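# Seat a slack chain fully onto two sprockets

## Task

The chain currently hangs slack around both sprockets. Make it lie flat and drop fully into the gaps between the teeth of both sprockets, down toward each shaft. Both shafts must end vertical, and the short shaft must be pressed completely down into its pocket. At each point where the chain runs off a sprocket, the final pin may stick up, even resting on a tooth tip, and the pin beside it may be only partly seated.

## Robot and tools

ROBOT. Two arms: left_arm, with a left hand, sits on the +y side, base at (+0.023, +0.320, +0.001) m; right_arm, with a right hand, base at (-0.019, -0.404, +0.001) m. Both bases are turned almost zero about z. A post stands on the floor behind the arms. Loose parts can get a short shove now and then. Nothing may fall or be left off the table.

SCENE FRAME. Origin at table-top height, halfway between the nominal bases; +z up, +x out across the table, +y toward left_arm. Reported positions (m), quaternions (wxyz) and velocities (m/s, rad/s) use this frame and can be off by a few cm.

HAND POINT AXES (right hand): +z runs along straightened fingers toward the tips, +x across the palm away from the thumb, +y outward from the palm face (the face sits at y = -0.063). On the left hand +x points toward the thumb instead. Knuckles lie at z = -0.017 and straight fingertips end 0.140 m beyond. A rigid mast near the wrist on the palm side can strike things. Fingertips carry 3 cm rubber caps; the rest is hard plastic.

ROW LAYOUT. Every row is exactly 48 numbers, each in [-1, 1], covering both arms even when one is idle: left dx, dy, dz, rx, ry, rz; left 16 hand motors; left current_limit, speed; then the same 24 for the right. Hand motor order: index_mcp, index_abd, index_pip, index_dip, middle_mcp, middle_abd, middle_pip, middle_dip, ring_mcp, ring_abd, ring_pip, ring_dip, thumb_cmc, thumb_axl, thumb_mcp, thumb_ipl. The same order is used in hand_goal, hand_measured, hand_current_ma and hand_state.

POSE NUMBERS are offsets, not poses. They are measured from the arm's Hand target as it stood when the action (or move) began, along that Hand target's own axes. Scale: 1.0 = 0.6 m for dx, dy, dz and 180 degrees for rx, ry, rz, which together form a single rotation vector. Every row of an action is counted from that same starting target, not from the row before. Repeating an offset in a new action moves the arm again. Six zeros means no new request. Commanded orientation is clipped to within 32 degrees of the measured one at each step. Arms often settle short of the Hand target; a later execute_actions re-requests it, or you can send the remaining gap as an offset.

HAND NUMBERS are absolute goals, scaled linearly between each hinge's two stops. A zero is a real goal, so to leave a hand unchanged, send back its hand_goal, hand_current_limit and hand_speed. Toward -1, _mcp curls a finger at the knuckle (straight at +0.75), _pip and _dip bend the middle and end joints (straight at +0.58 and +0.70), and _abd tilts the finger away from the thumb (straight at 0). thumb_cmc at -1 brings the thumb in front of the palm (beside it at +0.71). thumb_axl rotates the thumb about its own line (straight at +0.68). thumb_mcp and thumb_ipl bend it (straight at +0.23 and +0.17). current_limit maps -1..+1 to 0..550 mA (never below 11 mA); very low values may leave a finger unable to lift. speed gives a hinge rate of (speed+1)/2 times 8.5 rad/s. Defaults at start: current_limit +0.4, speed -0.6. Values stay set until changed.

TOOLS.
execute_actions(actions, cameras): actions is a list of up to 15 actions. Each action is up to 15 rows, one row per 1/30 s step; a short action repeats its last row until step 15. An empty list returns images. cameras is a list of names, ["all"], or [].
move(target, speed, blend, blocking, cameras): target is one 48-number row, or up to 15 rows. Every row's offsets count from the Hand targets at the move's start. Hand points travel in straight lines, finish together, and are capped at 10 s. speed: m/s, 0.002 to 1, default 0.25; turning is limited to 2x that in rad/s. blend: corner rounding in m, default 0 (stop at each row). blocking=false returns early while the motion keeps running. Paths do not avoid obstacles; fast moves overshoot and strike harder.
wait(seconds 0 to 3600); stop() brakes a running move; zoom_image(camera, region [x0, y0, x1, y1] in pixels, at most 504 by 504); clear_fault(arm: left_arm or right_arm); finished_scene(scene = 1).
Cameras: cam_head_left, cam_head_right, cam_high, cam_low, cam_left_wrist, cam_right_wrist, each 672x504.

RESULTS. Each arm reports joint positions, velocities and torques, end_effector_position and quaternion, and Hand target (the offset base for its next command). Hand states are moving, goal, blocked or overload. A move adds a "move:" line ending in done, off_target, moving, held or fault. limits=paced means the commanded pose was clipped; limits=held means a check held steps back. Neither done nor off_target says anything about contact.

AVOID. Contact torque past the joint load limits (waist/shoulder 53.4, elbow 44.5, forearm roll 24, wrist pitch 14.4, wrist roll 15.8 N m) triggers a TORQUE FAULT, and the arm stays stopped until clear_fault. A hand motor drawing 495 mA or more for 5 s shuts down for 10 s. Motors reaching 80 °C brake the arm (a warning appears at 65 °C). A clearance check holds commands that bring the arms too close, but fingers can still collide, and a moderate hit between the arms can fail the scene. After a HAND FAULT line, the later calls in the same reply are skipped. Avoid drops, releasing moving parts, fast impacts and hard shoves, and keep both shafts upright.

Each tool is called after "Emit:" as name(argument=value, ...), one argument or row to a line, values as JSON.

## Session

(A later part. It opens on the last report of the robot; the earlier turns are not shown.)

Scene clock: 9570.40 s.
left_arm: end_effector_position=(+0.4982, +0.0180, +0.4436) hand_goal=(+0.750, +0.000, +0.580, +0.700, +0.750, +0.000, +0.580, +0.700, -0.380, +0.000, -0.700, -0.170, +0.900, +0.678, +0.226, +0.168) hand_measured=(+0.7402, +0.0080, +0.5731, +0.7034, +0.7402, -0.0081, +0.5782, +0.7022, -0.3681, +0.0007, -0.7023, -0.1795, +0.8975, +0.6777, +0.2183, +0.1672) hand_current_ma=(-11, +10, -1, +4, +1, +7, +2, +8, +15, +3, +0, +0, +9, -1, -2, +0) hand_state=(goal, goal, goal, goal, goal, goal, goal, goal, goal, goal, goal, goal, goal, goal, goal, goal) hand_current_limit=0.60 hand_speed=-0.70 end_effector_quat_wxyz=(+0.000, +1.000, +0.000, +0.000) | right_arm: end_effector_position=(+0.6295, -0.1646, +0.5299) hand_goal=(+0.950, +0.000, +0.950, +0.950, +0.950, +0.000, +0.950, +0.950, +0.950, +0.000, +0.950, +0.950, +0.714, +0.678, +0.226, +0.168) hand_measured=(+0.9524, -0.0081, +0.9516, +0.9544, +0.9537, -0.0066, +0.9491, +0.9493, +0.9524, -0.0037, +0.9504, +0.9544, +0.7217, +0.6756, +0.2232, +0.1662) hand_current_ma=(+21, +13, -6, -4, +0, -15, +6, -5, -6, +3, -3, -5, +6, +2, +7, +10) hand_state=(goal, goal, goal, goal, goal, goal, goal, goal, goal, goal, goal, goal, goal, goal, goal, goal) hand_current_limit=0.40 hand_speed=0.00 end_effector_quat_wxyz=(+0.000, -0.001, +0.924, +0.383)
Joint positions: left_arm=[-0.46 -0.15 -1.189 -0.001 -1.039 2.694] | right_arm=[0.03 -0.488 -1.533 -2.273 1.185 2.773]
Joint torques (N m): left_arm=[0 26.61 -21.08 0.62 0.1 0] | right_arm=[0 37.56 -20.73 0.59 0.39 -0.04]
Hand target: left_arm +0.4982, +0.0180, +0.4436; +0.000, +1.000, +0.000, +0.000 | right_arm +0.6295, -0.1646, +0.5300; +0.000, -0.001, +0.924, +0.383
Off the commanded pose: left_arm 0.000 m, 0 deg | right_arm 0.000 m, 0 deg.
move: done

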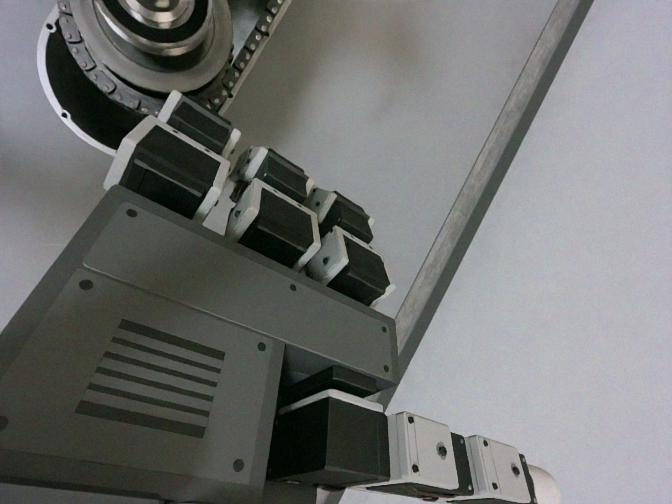

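Emit:
move(
  target=[
    [0.0493,-0.2668,-0.0455,0,0,0,0.95,0,0.95,0.95,0.95,0,0.95,0.95,0.95,0,0.95,0.95,0.9,0.678,0.226,0.168,0.6,-0.5,0,-0.2946,-0.295,0,0,0,0.95,0,0.95,0.95,0.95,0,0.95,0.95,0.95,0,0.95,0.95,0.714,0.678,0.226,0.168,0.4,0],
    [0.0493,-0.2668,-0.0455,0,0,-0.5,0.95,0,0.95,0.95,0.95,0,0.95,0.95,0.95,0,0.95,0.95,0.9,0.678,0.226,0.168,0.6,-0.5,0,-0.2946,-0.295,0,0,0,0.95,0,0.95,0.95,0.95,0,0.95,0.95,0.95,0,0.95,0.95,0.714,0.678,0.226,0.168,0.4,0],
  ],
  speed=[0.15,0.4],
)

Emit:
move(
  target=[0,0,0,-0.0833,0,0,0.95,0,0.95,0.95,0.95,0,0.95,0.95,0.95,0,0.95,0.95,0.9,0.678,0.226,0.168,0.6,-0.5,0,0,0,0,0,0,0.95,0,0.95,0.95,0.95,0,0.95,0.95,0.95,0,0.95,0.95,0.714,0.678,0.226,0.168,0.4,0],
  speed=0.2,
  cameras=["cam_left_wrist","cam_head_left","cam_head_right"],
)

Emit:
zoom_image(
  camera="cam_left_wrist",
  region=[280, 0, 480, 170],
)

Emit:
zoom_image(
  camera="cam_left_wrist",
  region=[400, 0, 672, 170],
)

Scene clock: 9602.20 s.
left_arm: end_effector_position=(+0.5277, +0.1781, +0.4708) hand_goal=(+0.950, +0.000, +0.950, +0.950, +0.950, +0.000, +0.950, +0.950, +0.950, +0.000, +0.950, +0.950, +0.900, +0.678, +0.226, +0.168) hand_measured=(+0.9416, +0.0051, +0.9452, +0.9493, +0.9404, -0.0081, +0.9465, +0.9506, +0.9440, +0.0021, +0.9478, +0.9519, +0.9051, +0.6777, +0.2183, +0.1672) hand_current_ma=(-3, +15, +4, +3, +2, +2, +1, +1, -3, +0, +2, +8, +9, -3, -4, +1) hand_state=(goal, goal, goal, goal, goal, goal, goal, goal, goal, goal, goal, goal, goal, goal, goal, goal) hand_current_limit=0.60 hand_speed=-0.50 end_effector_quat_wxyz=(+0.000, +0.707, +0.707, +0.000) | right_arm: end_effector_position=(+0.6301, -0.4147, +0.5299) hand_goal=(+0.950, +0.000, +0.950, +0.950, +0.950, +0.000, +0.950, +0.950, +0.950, +0.000, +0.950, +0.950, +0.714, +0.678, +0.226, +0.168) hand_measured=(+0.9524, -0.0066, +0.9504, +0.9531, +0.9537, -0.0066, +0.9491, +0.9493, +0.9537, -0.0052, +0.9516, +0.9544, +0.7217, +0.6746, +0.2232, +0.1672) hand_current_ma=(+11, -4, -2, -10, -3, +4, -1, +5, -15, +9, +11, -2, -6, +5, +9, +3) hand_state=(goal, goal, goal, goal, goal, goal, goal, goal, goal, goal, goal, goal, goal, goal, goal, goal) hand_current_limit=0.40 hand_speed=0.00 end_effector_quat_wxyz=(+0.000, -0.001, +0.924, +0.383)
Joint positions: left_arm=[-0.386 -0.009 -1.1 -0.001 -1.09 1.197] | right_arm=[-0.354 -0.596 -1.69 -2.408 1.461 2.568]
Joint torques (N m): left_arm=[0 21.44 -21 0.75 -5.45 0] | right_arm=[0 40.56 -20.38 0.49 0.61 -0.04]
Hand target: left_arm +0.5277, +0.1781, +0.4708; +0.000, +0.707, +0.707, +0.000 | right_arm +0.6301, -0.4147, +0.5299; +0.000, -0.001, +0.924, +0.383
Off the commanded pose: left_arm 0.000 m, 0 deg | right_arm 0.000 m, 0 deg.
move: done

Scene clock: 9603.37 s.
left_arm: end_effector_position=(+0.5277, +0.1781, +0.4708) hand_goal=(+0.950, +0.000, +0.950, +0.950, +0.950, +0.000, +0.950, +0.950, +0.950, +0.000, +0.950, +0.950, +0.900, +0.678, +0.226, +0.168) hand_measured=(+0.9428, +0.0065, +0.9452, +0.9493, +0.9416, -0.0081, +0.9465, +0.9506, +0.9440, +0.0021, +0.9465, +0.9506, +0.9063, +0.6767, +0.2183, +0.1672) hand_current_ma=(-6, +12, +8, +2, +1, +2, -5, +1, -2, +1, +1, +6, +10, -7, -5, -4) hand_state=(goal, goal, goal, goal, goal, goal, goal, goal, goal, goal, goal, goal, goal, goal, goal, goal) hand_current_limit=0.60 hand_speed=-0.50 end_effector_quat_wxyz=(+0.093, +0.701, +0.701, +0.092) | right_arm: end_effector_position=(+0.6301, -0.4147, +0.5299) hand_goal=(+0.950, +0.000, +0.950, +0.950, +0.950, +0.000, +0.950, +0.950, +0.950, +0.000, +0.950, +0.950, +0.714, +0.678, +0.226, +0.168) hand_measured=(+0.9524, -0.0081, +0.9516, +0.9544, +0.9537, -0.0066, +0.9478, +0.9506, +0.9537, -0.0037, +0.9504, +0.9544, +0.7217, +0.6746, +0.2232, +0.1672) hand_current_ma=(+2, -5, +7, +2, -7, -9, -5, +2, -13, -4, +4, +3, +7, +6, +14, +19) hand_state=(goal, goal, goal, goal, goal, goal, goal, goal, goal, goal, goal, goal, goal, goal, goal, goal) hand_current_limit=0.40 hand_speed=0.00 end_effector_quat_wxyz=(+0.000, -0.001, +0.924, +0.383)
Joint positions: left_arm=[-0.436 0.107 -0.923 0.149 -0.795 1.055] | right_arm=[-0.354 -0.596 -1.69 -2.408 1.461 2.568]
Joint torques (N m): left_arm=[0 17.66 -21.39 0.86 0.33 0.02] | right_arm=[0 40.56 -20.38 0.49 0.61 -0.04]
Hand target: left_arm +0.5277, +0.1781, +0.4708; +0.093, +0.701, +0.701, +0.092 | right_arm +0.6301, -0.4147, +0.5299; +0.000, -0.001, +0.924, +0.383
Off the commanded pose: left_arm 0.000 m, 0 deg | right_arm 0.000 m, 0 deg.
move: done
Images, in order (width x height): cam_head_left 672x504, cam_head_right 672x504, cam_left_wrist 672x504.

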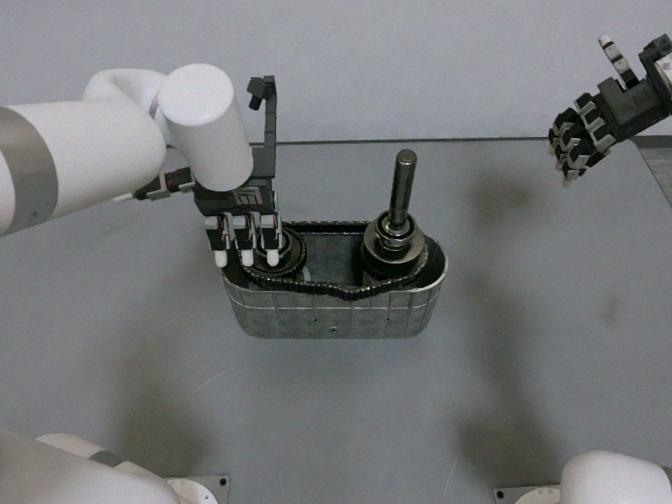

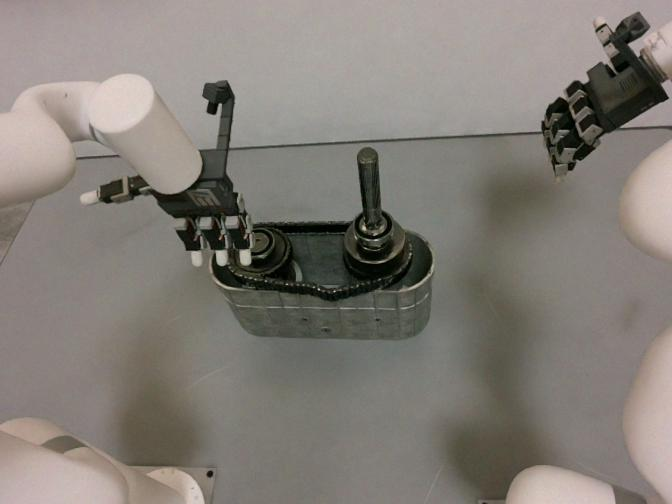

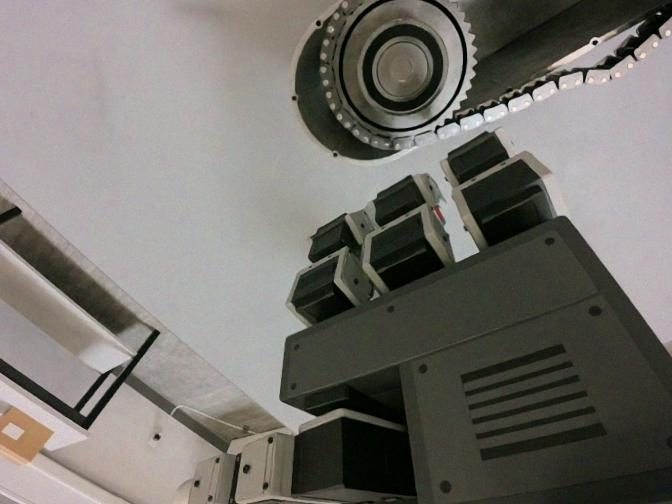

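Scaled by 2.520.

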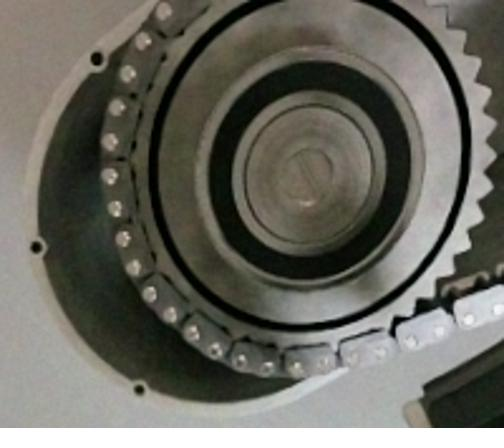

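Scaled by 1.853.

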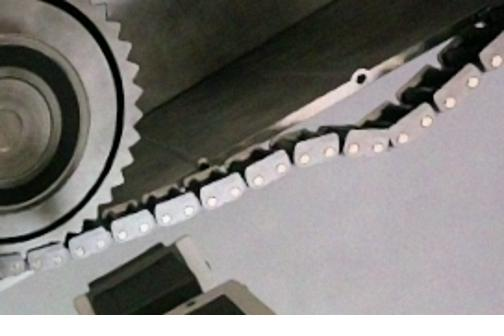

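Emit:
zoom_image(
  camera="cam_left_wrist",
  region=[310, 0, 370, 80],
)

Emit:
zoom_image(
  camera="cam_left_wrist",
  region=[315, 75, 395, 155],
)

Emit:
zoom_image(
  camera="cam_left_wrist",
  region=[380, 80, 480, 160],
)

Scaled by 6.300.

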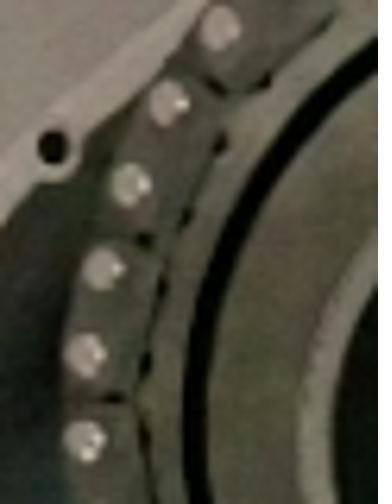

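Scaled by 6.300.

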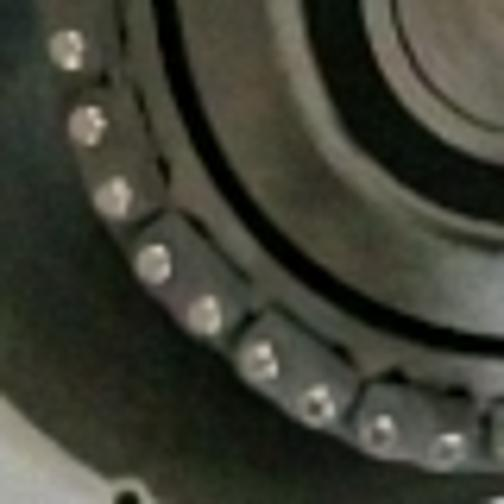

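Scaled by 5.040.

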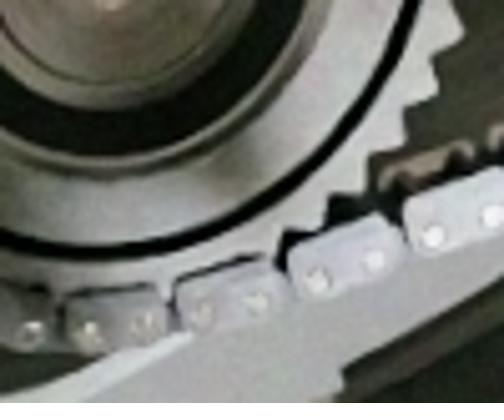

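Emit:
move(
  target=[0,0,0,0.0833,0,0,0.95,0,0.95,0.95,0.95,0,0.95,0.95,0.95,0,0.95,0.95,0.9,0.678,0.226,0.168,0.6,-0.5,0,0,0,0,0,0,0.95,0,0.95,0.95,0.95,0,0.95,0.95,0.95,0,0.95,0.95,0.714,0.678,0.226,0.168,0.4,0],
  speed=0.3,
)

Emit:
move(
  target=[0,0,0,0,0,0.5,0.95,0,0.95,0.95,0.95,0,0.95,0.95,0.95,0,0.95,0.95,0.9,0.678,0.226,0.168,0.6,-0.5,0,0,0,0,0,0,0.95,0,0.95,0.95,0.95,0,0.95,0.95,0.95,0,0.95,0.95,0.714,0.678,0.226,0.168,0.4,0],
  speed=0.4,
)

Emit:
move(
  target=[0,0,0,-0.25,0,0,0.95,0,0.95,0.95,0.95,0,0.95,0.95,0.95,0,0.95,0.95,0.9,0.678,0.226,0.168,0.6,-0.5,0,0,0,0,0,0,0.95,0,0.95,0.95,0.95,0,0.95,0.95,0.95,0,0.95,0.95,0.714,0.678,0.226,0.168,0.4,0],
  speed=0.3,
)

Emit:
move(
  target=[-0.163,-0.0633,0.0673,0,0,0,0.95,0,0.95,0.95,0.95,0,0.95,0.95,0.95,0,0.95,0.95,0.9,0.678,0.226,0.168,0.6,-0.5,0,0,0,0,0,0,0.95,0,0.95,0.95,0.95,0,0.95,0.95,0.95,0,0.95,0.95,0.714,0.678,0.226,0.168,0.4,0],
  speed=0.12,
  cameras=["cam_left_wrist"],
)

Emit:
zoom_image(
  camera="cam_left_wrist",
  region=[190, 0, 400, 210],
)

Scene clock: 9679.57 s.
left_arm: end_effector_position=(+0.5277, +0.1781, +0.4708) hand_goal=(+0.950, +0.000, +0.950, +0.950, +0.950, +0.000, +0.950, +0.950, +0.950, +0.000, +0.950, +0.950, +0.900, +0.678, +0.226, +0.168) hand_measured=(+0.9428, +0.0051, +0.9452, +0.9493, +0.9404, -0.0081, +0.9452, +0.9506, +0.9440, +0.0021, +0.9465, +0.9506, +0.9051, +0.6777, +0.2193, +0.1681) hand_current_ma=(-3, +15, +4, +5, +2, +2, -4, +5, -1, +2, +2, +7, +11, -9, -5, +4) hand_state=(goal, goal, goal, goal, goal, goal, goal, goal, goal, goal, goal, goal, goal, goal, goal, goal) hand_current_limit=0.60 hand_speed=-0.50 end_effector_quat_wxyz=(+0.000, +0.707, +0.707, +0.000) | right_arm: end_effector_position=(+0.6301, -0.4147, +0.5299) hand_goal=(+0.950, +0.000, +0.950, +0.950, +0.950, +0.000, +0.950, +0.950, +0.950, +0.000, +0.950, +0.950, +0.714, +0.678, +0.226, +0.168) hand_measured=(+0.9524, -0.0066, +0.9516, +0.9544, +0.9537, -0.0066, +0.9491, +0.9493, +0.9537, -0.0037, +0.9516, +0.9557, +0.7230, +0.6746, +0.2232, +0.1672) hand_current_ma=(+5, +2, -3, -2, -9, -7, +6, -11, -1, +1, +7, +5, +6, -10, +9, +10) hand_state=(goal, goal, goal, goal, goal, goal, goal, goal, goal, goal, goal, goal, goal, goal, goal, goal) hand_current_limit=0.40 hand_speed=0.00 end_effector_quat_wxyz=(+0.000, -0.001, +0.924, +0.383)
Joint positions: left_arm=[-0.386 -0.009 -1.099 -0.001 -1.09 1.197] | right_arm=[-0.354 -0.596 -1.69 -2.408 1.461 2.568]
Joint torques (N m): left_arm=[0 21.44 -21 0.75 -0.04 0] | right_arm=[0 40.56 -20.38 0.49 0.61 -0.04]
Hand target: left_arm +0.5277, +0.1781, +0.4708; +0.000, +0.707, +0.707, +0.000 | right_arm +0.6301, -0.4147, +0.5299; +0.000, -0.001, +0.924, +0.383
Off the commanded pose: left_arm 0.000 m, 0 deg | right_arm 0.000 m, 0 deg.
move: done

Scene clock: 9682.13 s.
left_arm: end_effector_position=(+0.5277, +0.1781, +0.4708) hand_goal=(+0.950, +0.000, +0.950, +0.950, +0.950, +0.000, +0.950, +0.950, +0.950, +0.000, +0.950, +0.950, +0.900, +0.678, +0.226, +0.168) hand_measured=(+0.9428, +0.0051, +0.9452, +0.9506, +0.9416, -0.0066, +0.9452, +0.9506, +0.9440, +0.0021, +0.9465, +0.9506, +0.9013, +0.6777, +0.2183, +0.1681) hand_current_ma=(-4, +10, +5, +5, +2, +6, -1, +5, +1, -1, -2, +9, +7, -5, -2, +1) hand_state=(goal, goal, goal, goal, goal, goal, goal, goal, goal, goal, goal, goal, goal, goal, goal, goal) hand_current_limit=0.60 hand_speed=-0.50 end_effector_quat_wxyz=(+0.000, +1.000, +0.000, +0.000) | right_arm: end_effector_position=(+0.6301, -0.4147, +0.5299) hand_goal=(+0.950, +0.000, +0.950, +0.950, +0.950, +0.000, +0.950, +0.950, +0.950, +0.000, +0.950, +0.950, +0.714, +0.678, +0.226, +0.168) hand_measured=(+0.9524, -0.0066, +0.9504, +0.9544, +0.9537, -0.0066, +0.9478, +0.9493, +0.9524, -0.0052, +0.9504, +0.9544, +0.7217, +0.6746, +0.2232, +0.1662) hand_current_ma=(-1, -5, -8, +2, -3, -9, -9, -8, -14, -1, -9, -18, +1, +8, +5, -8) hand_state=(goal, goal, goal, goal, goal, goal, goal, goal, goal, goal, goal, goal, goal, goal, goal, goal) hand_current_limit=0.40 hand_speed=0.00 end_effector_quat_wxyz=(+0.000, -0.001, +0.924, +0.383)
Joint positions: left_arm=[-0.13 -0.097 -1.191 -0.001 -1.094 3.024] | right_arm=[-0.354 -0.596 -1.69 -2.408 1.461 2.568]
Joint torques (N m): left_arm=[0 24.71 -21.1 0.72 0.05 0] | right_arm=[0 40.56 -20.38 0.49 0.61 -0.04]
Hand target: left_arm +0.5277, +0.1781, +0.4708; +0.000, +1.000, +0.000, +0.000 | right_arm +0.6301, -0.4147, +0.5299; +0.000, -0.001, +0.924, +0.383
Off the commanded pose: left_arm 0.000 m, 0 deg | right_arm 0.000 m, 0 deg.
move: done

Scene clock: 9683.97 s.
left_arm: end_effector_position=(+0.5277, +0.1781, +0.4708) hand_goal=(+0.950, +0.000, +0.950, +0.950, +0.950, +0.000, +0.950, +0.950, +0.950, +0.000, +0.950, +0.950, +0.900, +0.678, +0.226, +0.168) hand_measured=(+0.9524, +0.0051, +0.9452, +0.9506, +0.9524, -0.0081, +0.9452, +0.9506, +0.9524, +0.0021, +0.9465, +0.9506, +0.9063, +0.6777, +0.2193, +0.1681) hand_current_ma=(+5, +11, +1, +3, +8, +5, +1, +1, +4, +0, +2, +11, +13, -5, -8, +2) hand_state=(goal, goal, goal, goal, goal, goal, goal, goal, goal, goal, goal, goal, goal, goal, goal, goal) hand_current_limit=0.60 hand_speed=-0.50 end_effector_quat_wxyz=(+0.383, +0.924, +0.000, +0.000) | right_arm: end_effector_position=(+0.6301, -0.4147, +0.5299) hand_goal=(+0.950, +0.000, +0.950, +0.950, +0.950, +0.000, +0.950, +0.950, +0.950, +0.000, +0.950, +0.950, +0.714, +0.678, +0.226, +0.168) hand_measured=(+0.9537, -0.0066, +0.9516, +0.9531, +0.9549, -0.0066, +0.9478, +0.9493, +0.9537, -0.0052, +0.9504, +0.9544, +0.7230, +0.6756, +0.2232, +0.1672) hand_current_ma=(+14, +1, +10, -6, +1, -11, +24, +0, -13, +3, -1, +3, -14, +1, -1, +6) hand_state=(goal, goal, goal, goal, goal, goal, goal, goal, goal, goal, goal, goal, goal, goal, goal, goal) hand_current_limit=0.40 hand_speed=0.00 end_effector_quat_wxyz=(+0.000, -0.001, +0.924, +0.383)
Joint positions: left_arm=[0.139 -0.19 -1.009 -0.871 -1.154 3.803] | right_arm=[-0.354 -0.596 -1.69 -2.408 1.461 2.568]
Joint torques (N m): left_arm=[0 26.54 -19.58 -0.48 -6.21 0.04] | right_arm=[0 40.56 -20.38 0.49 0.61 -0.04]
Hand target: left_arm +0.5277, +0.1781, +0.4708; +0.383, +0.924, +0.000, +0.000 | right_arm +0.6301, -0.4147, +0.5299; +0.000, -0.001, +0.924, +0.383
Off the commanded pose: left_arm 0.000 m, 0 deg | right_arm 0.000 m, 0 deg.
move: done

Scene clock: 9685.37 s.
left_arm: end_effector_position=(+0.4299, +0.1763, +0.4154) hand_goal=(+0.950, +0.000, +0.950, +0.950, +0.950, +0.000, +0.950, +0.950, +0.950, +0.000, +0.950, +0.950, +0.900, +0.678, +0.226, +0.168) hand_measured=(+0.9537, +0.0036, +0.9452, +0.9506, +0.9512, -0.0066, +0.9465, +0.9506, +0.9512, +0.0007, +0.9465, +0.9519, +0.9088, +0.6777, +0.2193, +0.1672) hand_current_ma=(+6, +14, +7, +6, +13, +6, -3, +7, +0, +3, -2, +5, +15, -6, -4, +2) hand_state=(goal, goal, goal, goal, goal, goal, goal, goal, goal, goal, goal, goal, goal, goal, goal, goal) hand_current_limit=0.60 hand_speed=-0.50 end_effector_quat_wxyz=(+0.383, +0.924, +0.000, +0.000) | right_arm: end_effector_position=(+0.6301, -0.4147, +0.5299) hand_goal=(+0.950, +0.000, +0.950, +0.950, +0.950, +0.000, +0.950, +0.950, +0.950, +0.000, +0.950, +0.950, +0.714, +0.678, +0.226, +0.168) hand_measured=(+0.9524, -0.0066, +0.9516, +0.9544, +0.9549, -0.0081, +0.9478, +0.9506, +0.9537, -0.0052, +0.9504, +0.9557, +0.7217, +0.6746, +0.2232, +0.1672) hand_current_ma=(+5, +0, +5, -3, +2, -9, +0, -2, -17, -1, -3, -3, +4, -3, -6, +5) hand_state=(goal, goal, goal, goal, goal, goal, goal, goal, goal, goal, goal, goal, goal, goal, goal, goal) hand_current_limit=0.40 hand_speed=0.00 end_effector_quat_wxyz=(+0.000, -0.001, +0.924, +0.383)
Joint positions: left_arm=[0.173 -0.027 -0.689 -0.913 -1.073 3.954] | right_arm=[-0.354 -0.596 -1.69 -2.408 1.461 2.568]
Joint torques (N m): left_arm=[0 19.35 -11.44 -0.42 -0.83 0.04] | right_arm=[0 40.56 -20.38 0.49 0.61 -0.04]
Hand target: left_arm +0.4299, +0.1763, +0.4154; +0.383, +0.924, +0.000, +0.000 | right_arm +0.6301, -0.4147, +0.5299; +0.000, -0.001, +0.924, +0.383
Off the commanded pose: left_arm 0.000 m, 0 deg | right_arm 0.000 m, 0 deg.
move: done

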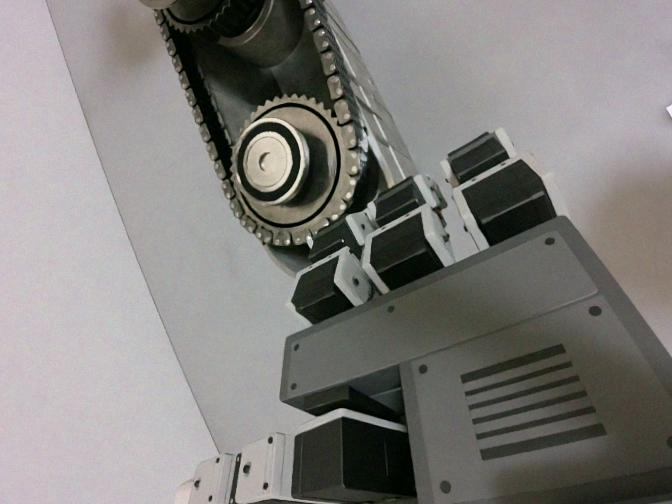

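Scaled by 2.400.

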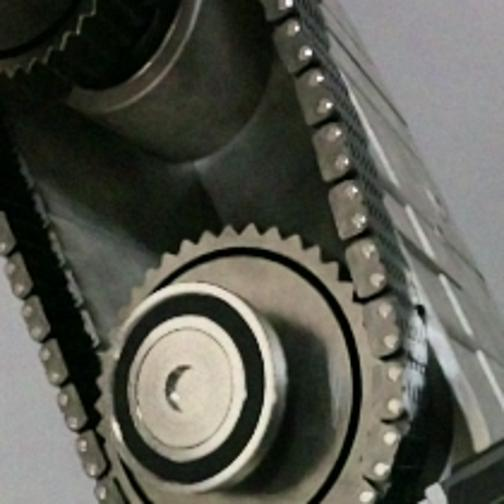

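Emit:
zoom_image(
  camera="cam_left_wrist",
  region=[300, 90, 400, 190],
)

Emit:
zoom_image(
  camera="cam_left_wrist",
  region=[260, 160, 380, 260],
)

Emit:
zoom_image(
  camera="cam_left_wrist",
  region=[200, 120, 300, 260],
)

Scaled by 5.040.

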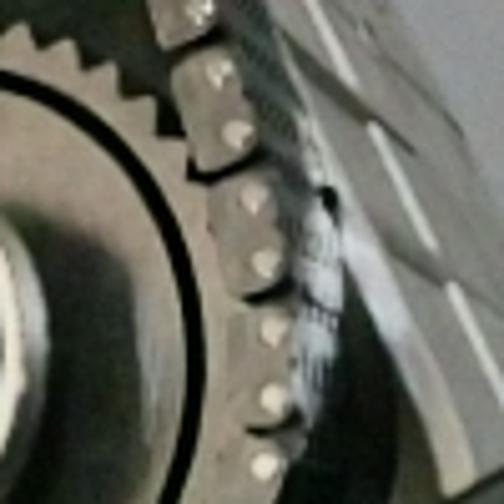

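Scaled by 4.200.

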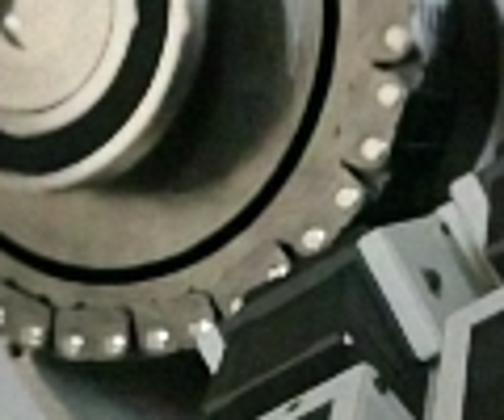

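Scaled by 3.600.

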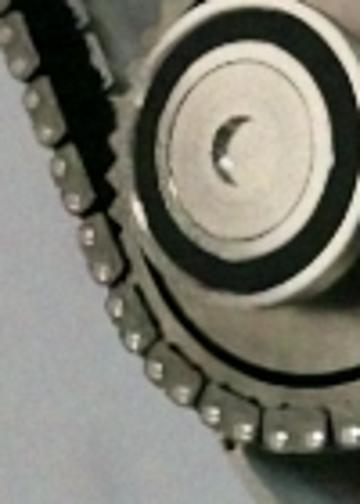

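Emit:
move(
  target=[0.145,0,0,0,0,0,0.95,0,0.95,0.95,0.95,0,0.95,0.95,0.95,0,0.95,0.95,0.9,0.678,0.226,0.168,0.6,-0.5,0,0,0,0,0,0,0.95,0,0.95,0.95,0.95,0,0.95,0.95,0.95,0,0.95,0.95,0.714,0.678,0.226,0.168,0.4,0],
  speed=0.12,
  cameras=["cam_left_wrist"],
)

Emit:
zoom_image(
  camera="cam_left_wrist",
  region=[280, 0, 460, 180],
)

Scene clock: 9699.20 s.
left_arm: end_effector_position=(+0.5169, +0.1764, +0.4154) hand_goal=(+0.950, +0.000, +0.950, +0.950, +0.950, +0.000, +0.950, +0.950, +0.950, +0.000, +0.950, +0.950, +0.900, +0.678, +0.226, +0.168) hand_measured=(+0.9537, +0.0080, +0.9452, +0.9493, +0.9512, -0.0037, +0.9452, +0.9506, +0.9512, -0.0008, +0.9465, +0.9506, +0.9076, +0.6777, +0.2193, +0.1681) hand_current_ma=(+4, +14, +1, +4, +10, +5, -3, +5, +4, -1, -1, +5, +15, -5, -7, +2) hand_state=(goal, goal, goal, goal, goal, goal, goal, goal, goal, goal, goal, goal, goal, goal, goal, goal) hand_current_limit=0.60 hand_speed=-0.50 end_effector_quat_wxyz=(+0.383, +0.924, +0.000, +0.000) | right_arm: end_effector_position=(+0.6301, -0.4147, +0.5299) hand_goal=(+0.950, +0.000, +0.950, +0.950, +0.950, +0.000, +0.950, +0.950, +0.950, +0.000, +0.950, +0.950, +0.714, +0.678, +0.226, +0.168) hand_measured=(+0.9524, -0.0081, +0.9516, +0.9544, +0.9537, -0.0066, +0.9491, +0.9493, +0.9537, -0.0037, +0.9504, +0.9557, +0.7230, +0.6746, +0.2232, +0.1662) hand_current_ma=(+22, -3, -11, +15, -1, -6, +7, +9, +0, +4, +11, -11, +11, +0, -2, +15) hand_state=(goal, goal, goal, goal, goal, goal, goal, goal, goal, goal, goal, goal, goal, goal, goal, goal) hand_current_limit=0.40 hand_speed=0.00 end_effector_quat_wxyz=(+0.000, -0.001, +0.924, +0.383)
Joint positions: left_arm=[0.139 -0.232 -0.921 -0.921 -1.073 3.915] | right_arm=[-0.354 -0.596 -1.69 -2.408 1.461 2.568]
Joint torques (N m): left_arm=[0 26.98 -18.54 -0.44 -6.07 0.04] | right_arm=[0 40.56 -20.38 0.49 0.61 -0.04]
Hand target: left_arm +0.5169, +0.1764, +0.4154; +0.383, +0.924, +0.000, +0.000 | right_arm +0.6301, -0.4147, +0.5299; +0.000, -0.001, +0.924, +0.383
Off the commanded pose: left_arm 0.000 m, 0 deg | right_arm 0.000 m, 0 deg.
move: done

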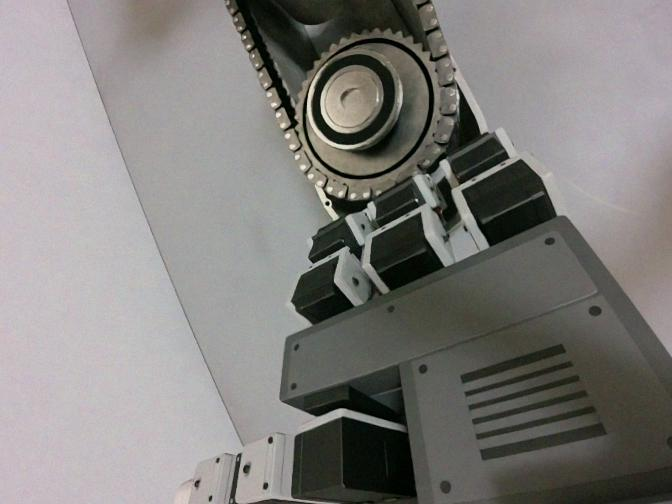

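Scaled by 2.800.

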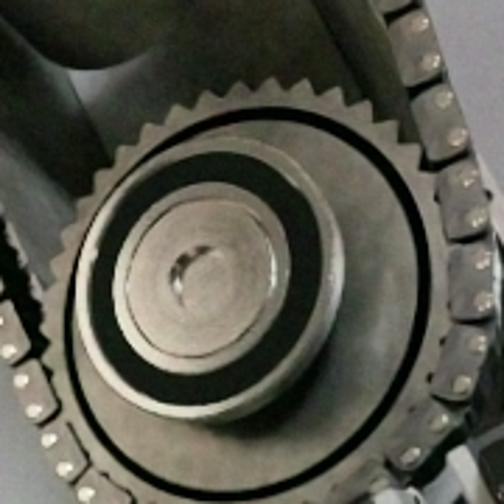

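Emit:
zoom_image(
  camera="cam_left_wrist",
  region=[270, 90, 370, 210],
)

Emit:
zoom_image(
  camera="cam_left_wrist",
  region=[380, 60, 480, 180],
)

Emit:
zoom_image(
  camera="cam_left_wrist",
  region=[220, 0, 320, 120],
)

Scaled by 4.200.

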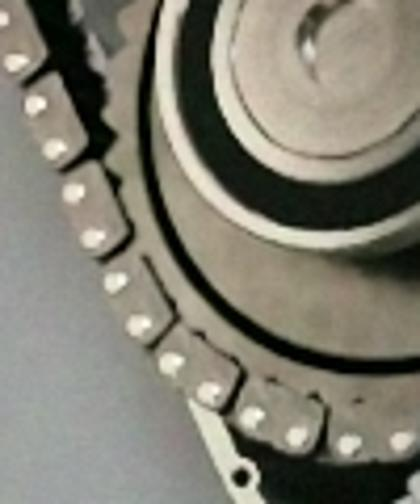

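Scaled by 4.200.

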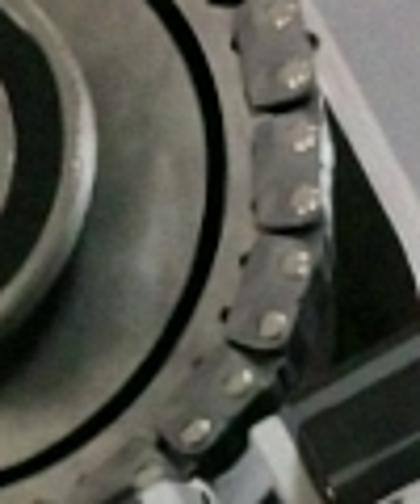

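Scaled by 4.200.

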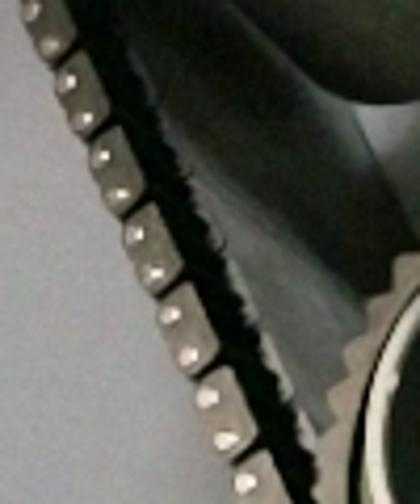

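Emit:
move(
  target=[0,0,0,0.25,0,0,0.95,0,0.95,0.95,0.95,0,0.95,0.95,0.95,0,0.95,0.95,0.9,0.678,0.226,0.168,0.6,-0.5,0,0,0,0,0,0,0.95,0,0.95,0.95,0.95,0,0.95,0.95,0.95,0,0.95,0.95,0.714,0.678,0.226,0.168,0.4,0],
  speed=0.3,
)

Emit:
move(
  target=[-0.0215,0.044,-0.024,0,0,0,0.75,0,0.58,0.7,0.75,0,0.58,0.7,-0.38,0,-0.7,-0.17,0.9,0.678,0.226,0.168,0.6,-0.5,0,0,0,0,0,0,0.95,0,0.95,0.95,0.95,0,0.95,0.95,0.95,0,0.95,0.95,0.714,0.678,0.226,0.168,0.4,0],
  speed=0.12,
  cameras=["cam_left_wrist"],
)

Scene clock: 9721.13 s.
left_arm: end_effector_position=(+0.5169, +0.1764, +0.4154) hand_goal=(+0.950, +0.000, +0.950, +0.950, +0.950, +0.000, +0.950, +0.950, +0.950, +0.000, +0.950, +0.950, +0.900, +0.678, +0.226, +0.168) hand_measured=(+0.9452, +0.0080, +0.9452, +0.9506, +0.9452, -0.0037, +0.9452, +0.9493, +0.9452, +0.0007, +0.9465, +0.9506, +0.9063, +0.6767, +0.2183, +0.1681) hand_current_ma=(-3, +13, +6, +9, +2, +5, -6, +4, -3, -5, +1, +7, +15, -9, -3, +3) hand_state=(goal, goal, goal, goal, goal, goal, goal, goal, goal, goal, goal, goal, goal, goal, goal, goal) hand_current_limit=0.60 hand_speed=-0.50 end_effector_quat_wxyz=(+0.000, +1.000, +0.000, +0.000) | right_arm: end_effector_position=(+0.6301, -0.4147, +0.5299) hand_goal=(+0.950, +0.000, +0.950, +0.950, +0.950, +0.000, +0.950, +0.950, +0.950, +0.000, +0.950, +0.950, +0.714, +0.678, +0.226, +0.168) hand_measured=(+0.9524, -0.0066, +0.9516, +0.9544, +0.9537, -0.0066, +0.9478, +0.9506, +0.9524, -0.0037, +0.9504, +0.9557, +0.7217, +0.6756, +0.2232, +0.1662) hand_current_ma=(+2, +2, +9, +12, -14, -2, +3, +10, -17, -8, +3, +8, -5, +0, +7, -8) hand_state=(goal, goal, goal, goal, goal, goal, goal, goal, goal, goal, goal, goal, goal, goal, goal, goal) hand_current_limit=0.40 hand_speed=0.00 end_effector_quat_wxyz=(+0.000, -0.001, +0.924, +0.383)
Joint positions: left_arm=[-0.136 -0.099 -1.068 -0.001 -0.969 3.018] | right_arm=[-0.354 -0.596 -1.69 -2.408 1.461 2.568]
Joint torques (N m): left_arm=[0 24.56 -20.87 0.67 0.05 0] | right_arm=[0 40.56 -20.38 0.49 0.61 -0.04]
Hand target: left_arm +0.5169, +0.1764, +0.4154; +0.000, +1.000, +0.000, +0.000 | right_arm +0.6301, -0.4147, +0.5299; +0.000, -0.001, +0.924, +0.383
Off the commanded pose: left_arm 0.000 m, 0 deg | right_arm 0.000 m, 0 deg.
move: done

Scene clock: 9722.33 s.
left_arm: end_effector_position=(+0.5040, +0.1500, +0.4298) hand_goal=(+0.750, +0.000, +0.580, +0.700, +0.750, +0.000, +0.580, +0.700, -0.380, +0.000, -0.700, -0.170, +0.900, +0.678, +0.226, +0.168) hand_measured=(+0.7402, +0.0080, +0.5770, +0.6996, +0.7414, -0.0023, +0.5770, +0.6983, -0.3536, +0.0007, -0.7010, -0.1706, +0.8975, +0.6767, +0.2193, +0.1672) hand_current_ma=(-10, +8, +14, +5, +0, +7, -4, +7, +34, -4, +5, +3, +8, -3, -7, +0) hand_state=(goal, goal, goal, goal, goal, goal, goal, goal, blocked, goal, goal, goal, goal, goal, goal, goal) hand_current_limit=0.60 hand_speed=-0.50 end_effector_quat_wxyz=(+0.000, +1.000, +0.000, +0.000) | right_arm: end_effector_position=(+0.6301, -0.4147, +0.5299) hand_goal=(+0.950, +0.000, +0.950, +0.950, +0.950, +0.000, +0.950, +0.950, +0.950, +0.000, +0.950, +0.950, +0.714, +0.678, +0.226, +0.168) hand_measured=(+0.9524, -0.0081, +0.9504, +0.9544, +0.9537, -0.0081, +0.9491, +0.9506, +0.9537, -0.0037, +0.9504, +0.9544, +0.7217, +0.6746, +0.2222, +0.1672) hand_current_ma=(+0, -13, +14, +0, -2, -4, +11, -1, -20, +1, -4, -7, +10, +3, +6, +2) hand_state=(goal, goal, goal, goal, goal, goal, goal, goal, goal, goal, goal, goal, goal, goal, goal, goal) hand_current_limit=0.40 hand_speed=0.00 end_effector_quat_wxyz=(+0.000, -0.001, +0.924, +0.383)
Joint positions: left_arm=[-0.196 -0.068 -1.068 -0.001 -1 2.958] | right_arm=[-0.354 -0.596 -1.69 -2.408 1.461 2.568]
Joint torques (N m): left_arm=[0 23.55 -20.98 0.59 0.07 0] | right_arm=[0 40.56 -20.38 0.49 0.61 -0.04]
Hand target: left_arm +0.5040, +0.1500, +0.4298; +0.000, +1.000, +0.000, +0.000 | right_arm +0.6301, -0.4147, +0.5299; +0.000, -0.001, +0.924, +0.383
Off the commanded pose: left_arm 0.000 m, 0 deg | right_arm 0.000 m, 0 deg.
move: done

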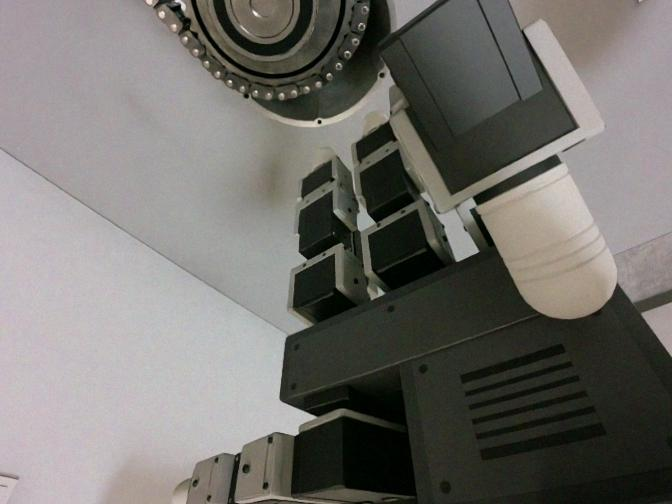

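Emit:
move(
  target=[
    [0,0,0.1133,0,0,0,0.75,0,0.58,0.7,0.75,0,0.58,0.7,-0.38,0,-0.7,-0.17,0.9,0.678,0.226,0.168,0.6,-0.5,0,0,0,0,0,0,0.95,0,0.95,0.95,0.95,0,0.95,0.95,0.95,0,0.95,0.95,0.714,0.678,0.226,0.168,0.4,0],
    [0,0.02,0.1133,0,0,0,0.75,0,0.58,0.7,0.75,0,0.58,0.7,-0.38,0,-0.7,-0.17,0.9,0.678,0.226,0.168,0.6,-0.5,0,0,0,0,0,0,0.95,0,0.95,0.95,0.95,0,0.95,0.95,0.95,0,0.95,0.95,0.714,0.678,0.226,0.168,0.4,0],
  ],
  speed=[0.08,0.03],
  cameras=["cam_left_wrist"],
)

Emit:
zoom_image(
  camera="cam_left_wrist",
  region=[180, 0, 420, 200],
)

Scene clock: 9736.27 s.
left_arm: end_effector_position=(+0.5040, +0.1380, +0.3618) hand_goal=(+0.750, +0.000, +0.580, +0.700, +0.750, +0.000, +0.580, +0.700, -0.380, +0.000, -0.700, -0.170, +0.900, +0.678, +0.226, +0.168) hand_measured=(+0.7402, +0.0080, +0.5757, +0.6996, +0.7414, -0.0023, +0.5770, +0.6983, -0.3536, +0.0007, -0.7010, -0.1706, +0.8975, +0.6777, +0.2183, +0.1672) hand_current_ma=(-5, +13, +7, +9, +2, +7, +0, +8, +36, -4, -3, +8, +6, -4, -8, +4) hand_state=(goal, goal, goal, goal, goal, goal, goal, goal, blocked, goal, goal, goal, goal, goal, goal, goal) hand_current_limit=0.60 hand_speed=-0.50 end_effector_quat_wxyz=(+0.000, +1.000, +0.000, +0.000) | right_arm: end_effector_position=(+0.6301, -0.4147, +0.5299) hand_goal=(+0.950, +0.000, +0.950, +0.950, +0.950, +0.000, +0.950, +0.950, +0.950, +0.000, +0.950, +0.950, +0.714, +0.678, +0.226, +0.168) hand_measured=(+0.9524, -0.0066, +0.9504, +0.9544, +0.9537, -0.0081, +0.9491, +0.9493, +0.9524, -0.0037, +0.9504, +0.9544, +0.7217, +0.6746, +0.2222, +0.1672) hand_current_ma=(+11, -10, +3, +10, -6, -6, +0, +11, -4, -1, -11, -11, +9, -9, +8, +12) hand_state=(goal, goal, goal, goal, goal, goal, goal, goal, goal, goal, goal, goal, goal, goal, goal, goal) hand_current_limit=0.40 hand_speed=0.00 end_effector_quat_wxyz=(+0.000, -0.001, +0.924, +0.383)
Joint positions: left_arm=[-0.221 -0.128 -0.975 -0.001 -0.847 2.933] | right_arm=[-0.354 -0.596 -1.69 -2.408 1.461 2.568]
Joint torques (N m): left_arm=[0 25.09 -20.37 0.53 0.08 0] | right_arm=[0 40.56 -20.38 0.49 0.61 -0.04]
Hand target: left_arm +0.5040, +0.1380, +0.3618; +0.000, +1.000, +0.000, +0.000 | right_arm +0.6301, -0.4147, +0.5299; +0.000, -0.001, +0.924, +0.383
Off the commanded pose: left_arm 0.000 m, 0 deg | right_arm 0.000 m, 0 deg.
move: done

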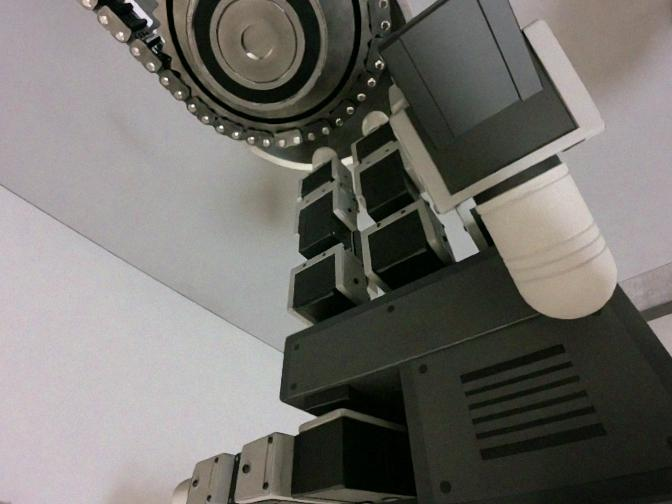

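Scaled by 2.100.

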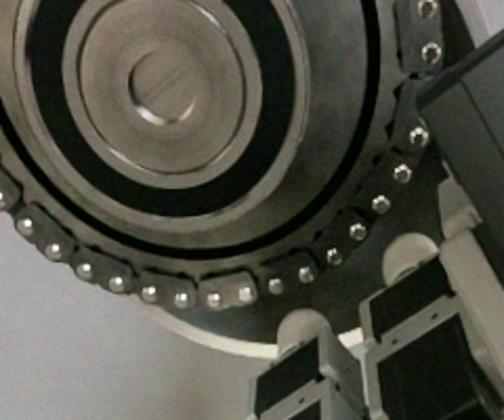

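Emit:
move(
  target=[0,0.0167,0.003,0,0,0,0.75,0,0.58,0.7,0.75,0,0.58,0.7,-0.38,0,-0.7,-0.17,0.9,0.678,0.226,0.168,0.6,-0.5,0,0,0,0,0,0,0.95,0,0.95,0.95,0.95,0,0.95,0.95,0.95,0,0.95,0.95,0.714,0.678,0.226,0.168,0.4,0],
  speed=0.02,
  cameras=["cam_left_wrist"],
)

Emit:
zoom_image(
  camera="cam_left_wrist",
  region=[180, 0, 420, 200],
)

Scene clock: 9742.70 s.
left_arm: end_effector_position=(+0.5040, +0.1280, +0.3601) hand_goal=(+0.750, +0.000, +0.580, +0.700, +0.750, +0.000, +0.580, +0.700, -0.380, +0.000, -0.700, -0.170, +0.900, +0.678, +0.226, +0.168) hand_measured=(+0.7414, +0.0080, +0.5770, +0.6996, +0.7402, -0.0023, +0.5770, +0.6996, -0.3536, +0.0007, -0.7010, -0.1706, +0.8975, +0.6767, +0.2183, +0.1672) hand_current_ma=(-7, +11, +9, +6, +1, +5, +0, +0, +34, -2, +0, +0, +7, -2, -6, -1) hand_state=(goal, goal, goal, goal, goal, goal, goal, goal, blocked, goal, goal, goal, goal, goal, goal, goal) hand_current_limit=0.60 hand_speed=-0.50 end_effector_quat_wxyz=(+0.000, +1.000, +0.000, +0.000) | right_arm: end_effector_position=(+0.6301, -0.4147, +0.5299) hand_goal=(+0.950, +0.000, +0.950, +0.950, +0.950, +0.000, +0.950, +0.950, +0.950, +0.000, +0.950, +0.950, +0.714, +0.678, +0.226, +0.168) hand_measured=(+0.9524, -0.0066, +0.9504, +0.9544, +0.9549, -0.0081, +0.9491, +0.9506, +0.9524, -0.0052, +0.9516, +0.9544, +0.7230, +0.6756, +0.2232, +0.1672) hand_current_ma=(+12, -2, -12, +11, +0, -27, +22, +1, -15, -6, -20, +3, +11, -10, -2, +3) hand_state=(goal, goal, goal, goal, goal, goal, goal, goal, goal, goal, goal, goal, goal, goal, goal, goal) hand_current_limit=0.40 hand_speed=0.00 end_effector_quat_wxyz=(+0.000, -0.001, +0.924, +0.383)
Joint positions: left_arm=[-0.242 -0.135 -0.979 -0.001 -0.843 2.912] | right_arm=[-0.354 -0.596 -1.69 -2.408 1.461 2.568]
Joint torques (N m): left_arm=[0 25.33 -20.35 0.53 0.08 0] | right_arm=[0 40.56 -20.38 0.49 0.61 -0.04]
Hand target: left_arm +0.5040, +0.1279, +0.3600; +0.000, +1.000, +0.000, +0.000 | right_arm +0.6301, -0.4147, +0.5299; +0.000, -0.001, +0.924, +0.383
Off the commanded pose: left_arm 0.000 m, 0 deg | right_arm 0.000 m, 0 deg.
move: done

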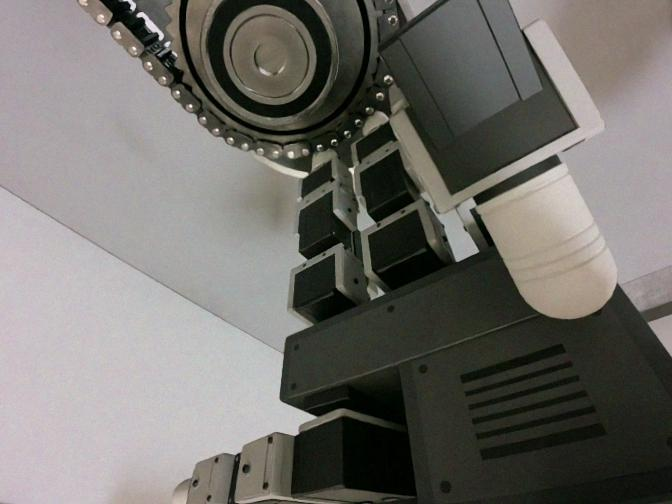

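Scaled by 2.100.

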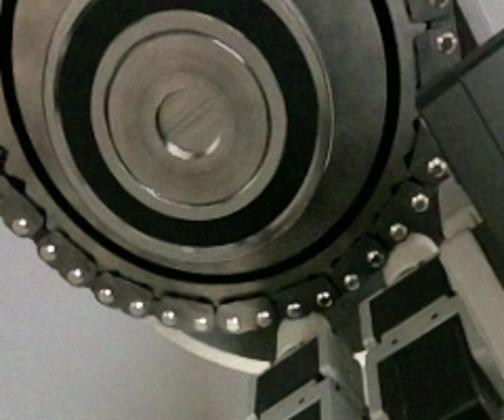

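Emit:
move(
  target=[0,0.0167,0.003,0,0,0,0.75,0,0.58,0.7,0.75,0,0.58,0.7,-0.38,0,-0.7,-0.17,0.9,0.678,0.226,0.168,0.6,-0.5,0,0,0,0,0,0,0.95,0,0.95,0.95,0.95,0,0.95,0.95,0.95,0,0.95,0.95,0.714,0.678,0.226,0.168,0.4,0],
  speed=0.015,
  cameras=["cam_left_wrist"],
)

Emit:
zoom_image(
  camera="cam_left_wrist",
  region=[180, 0, 420, 200],
)

Scene clock: 9748.60 s.
left_arm: end_effector_position=(+0.5040, +0.1179, +0.3583) hand_goal=(+0.750, +0.000, +0.580, +0.700, +0.750, +0.000, +0.580, +0.700, -0.380, +0.000, -0.700, -0.170, +0.900, +0.678, +0.226, +0.168) hand_measured=(+0.7776, +0.0080, +0.5962, +0.7022, +0.7872, -0.0066, +0.5975, +0.7034, -0.3536, +0.0007, -0.7010, -0.1706, +0.8975, +0.6767, +0.2193, +0.1672) hand_current_ma=(+34, +12, +21, +3, +59, +4, +19, +7, +34, -3, +3, +10, +6, -3, -3, -1) hand_state=(blocked, goal, goal, goal, blocked, goal, goal, goal, blocked, goal, goal, goal, goal, goal, goal, goal) hand_current_limit=0.60 hand_speed=-0.50 end_effector_quat_wxyz=(+0.000, +1.000, +0.000, +0.000) | right_arm: end_effector_position=(+0.6301, -0.4147, +0.5299) hand_goal=(+0.950, +0.000, +0.950, +0.950, +0.950, +0.000, +0.950, +0.950, +0.950, +0.000, +0.950, +0.950, +0.714, +0.678, +0.226, +0.168) hand_measured=(+0.9524, -0.0066, +0.9516, +0.9531, +0.9549, -0.0066, +0.9491, +0.9493, +0.9537, -0.0037, +0.9504, +0.9557, +0.7217, +0.6756, +0.2232, +0.1662) hand_current_ma=(+12, -11, -2, +20, -13, -6, +1, -2, -4, +8, -9, +10, +5, -7, +5, +9) hand_state=(goal, goal, goal, goal, goal, goal, goal, goal, goal, goal, goal, goal, goal, goal, goal, goal) hand_current_limit=0.40 hand_speed=0.00 end_effector_quat_wxyz=(+0.000, -0.001, +0.924, +0.383)
Joint positions: left_arm=[-0.263 -0.143 -0.983 -0.001 -0.84 2.892] | right_arm=[-0.354 -0.596 -1.69 -2.408 1.461 2.568]
Joint torques (N m): left_arm=[0 25.59 -20.33 0.53 0.08 0] | right_arm=[0 40.56 -20.38 0.49 0.61 -0.04]
Hand target: left_arm +0.5040, +0.1179, +0.3583; +0.000, +1.000, +0.000, +0.000 | right_arm +0.6301, -0.4147, +0.5299; +0.000, -0.001, +0.924, +0.383
Off the commanded pose: left_arm 0.000 m, 0 deg | right_arm 0.000 m, 0 deg.
move: done

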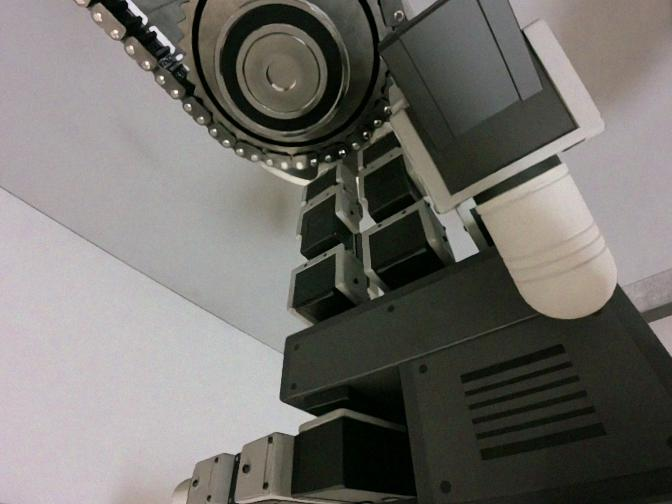

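Scaled by 2.100.

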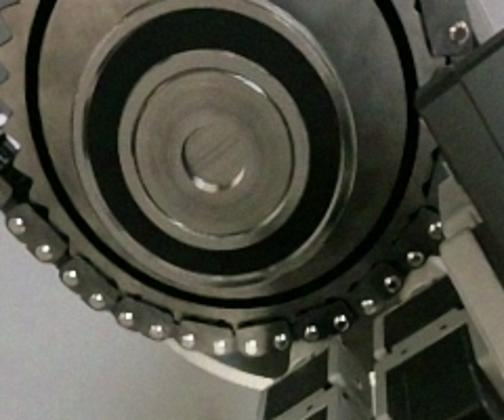

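Emit:
move(
  target=[0,0,0,0,0,0,0.65,0,0.5,0.65,0.65,0,0.5,0.65,-0.38,0,-0.7,-0.17,0.9,0.678,0.226,0.168,0.6,-0.8,0,0,0,0,0,0,0.95,0,0.95,0.95,0.95,0,0.95,0.95,0.95,0,0.95,0.95,0.714,0.678,0.226,0.168,0.4,0],
  speed=0.02,
  cameras=["cam_left_wrist"],
)

Emit:
zoom_image(
  camera="cam_left_wrist",
  region=[180, 0, 420, 200],
)

Scene clock: 9755.50 s.
left_arm: end_effector_position=(+0.5040, +0.1179, +0.3582) hand_goal=(+0.650, +0.000, +0.500, +0.650, +0.650, +0.000, +0.500, +0.650, -0.380, +0.000, -0.700, -0.170, +0.900, +0.678, +0.226, +0.168) hand_measured=(+0.7800, +0.0095, +0.5962, +0.6894, +0.7896, -0.0081, +0.6001, +0.6869, -0.3536, +0.0007, -0.7010, -0.1706, +0.8975, +0.6767, +0.2193, +0.1681) hand_current_ma=(+249, +12, +160, +57, +275, +7, +159, +50, +33, -1, -1, +5, +10, -3, -6, -1) hand_state=(blocked, goal, blocked, blocked, blocked, goal, blocked, blocked, blocked, goal, goal, goal, goal, goal, goal, goal) hand_current_limit=0.60 hand_speed=-0.80 end_effector_quat_wxyz=(+0.000, +1.000, +0.000, +0.000) | right_arm: end_effector_position=(+0.6301, -0.4147, +0.5299) hand_goal=(+0.950, +0.000, +0.950, +0.950, +0.950, +0.000, +0.950, +0.950, +0.950, +0.000, +0.950, +0.950, +0.714, +0.678, +0.226, +0.168) hand_measured=(+0.9524, -0.0066, +0.9504, +0.9544, +0.9549, -0.0066, +0.9478, +0.9493, +0.9537, -0.0052, +0.9516, +0.9557, +0.7217, +0.6746, +0.2232, +0.1662) hand_current_ma=(+3, -7, -6, +10, -3, -5, +13, -14, -8, +4, +9, -4, +8, +0, +0, -9) hand_state=(goal, goal, goal, goal, goal, goal, goal, goal, goal, goal, goal, goal, goal, goal, goal, goal) hand_current_limit=0.40 hand_speed=0.00 end_effector_quat_wxyz=(+0.000, -0.001, +0.924, +0.383)
Joint positions: left_arm=[-0.263 -0.143 -0.983 -0.001 -0.84 2.892] | right_arm=[-0.354 -0.596 -1.69 -2.408 1.461 2.568]
Joint torques (N m): left_arm=[0 25.59 -20.33 0.53 0.08 0] | right_arm=[0 40.56 -20.38 0.49 0.61 -0.04]
Hand target: left_arm +0.5040, +0.1179, +0.3583; +0.000, +1.000, +0.000, +0.000 | right_arm +0.6301, -0.4147, +0.5299; +0.000, -0.001, +0.924, +0.383
Off the commanded pose: left_arm 0.000 m, 0 deg | right_arm 0.000 m, 0 deg.
move: done

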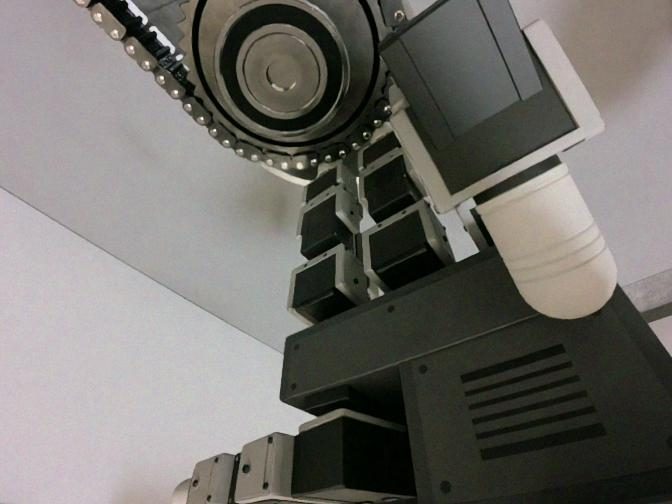

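Scaled by 2.100.

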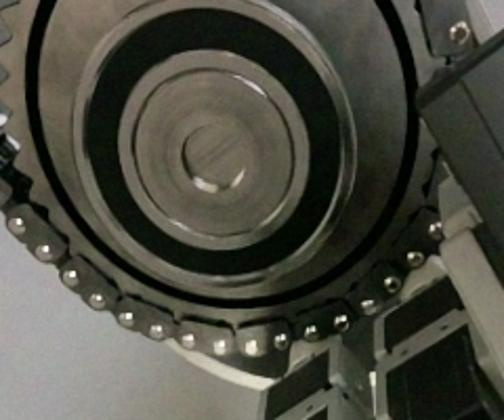

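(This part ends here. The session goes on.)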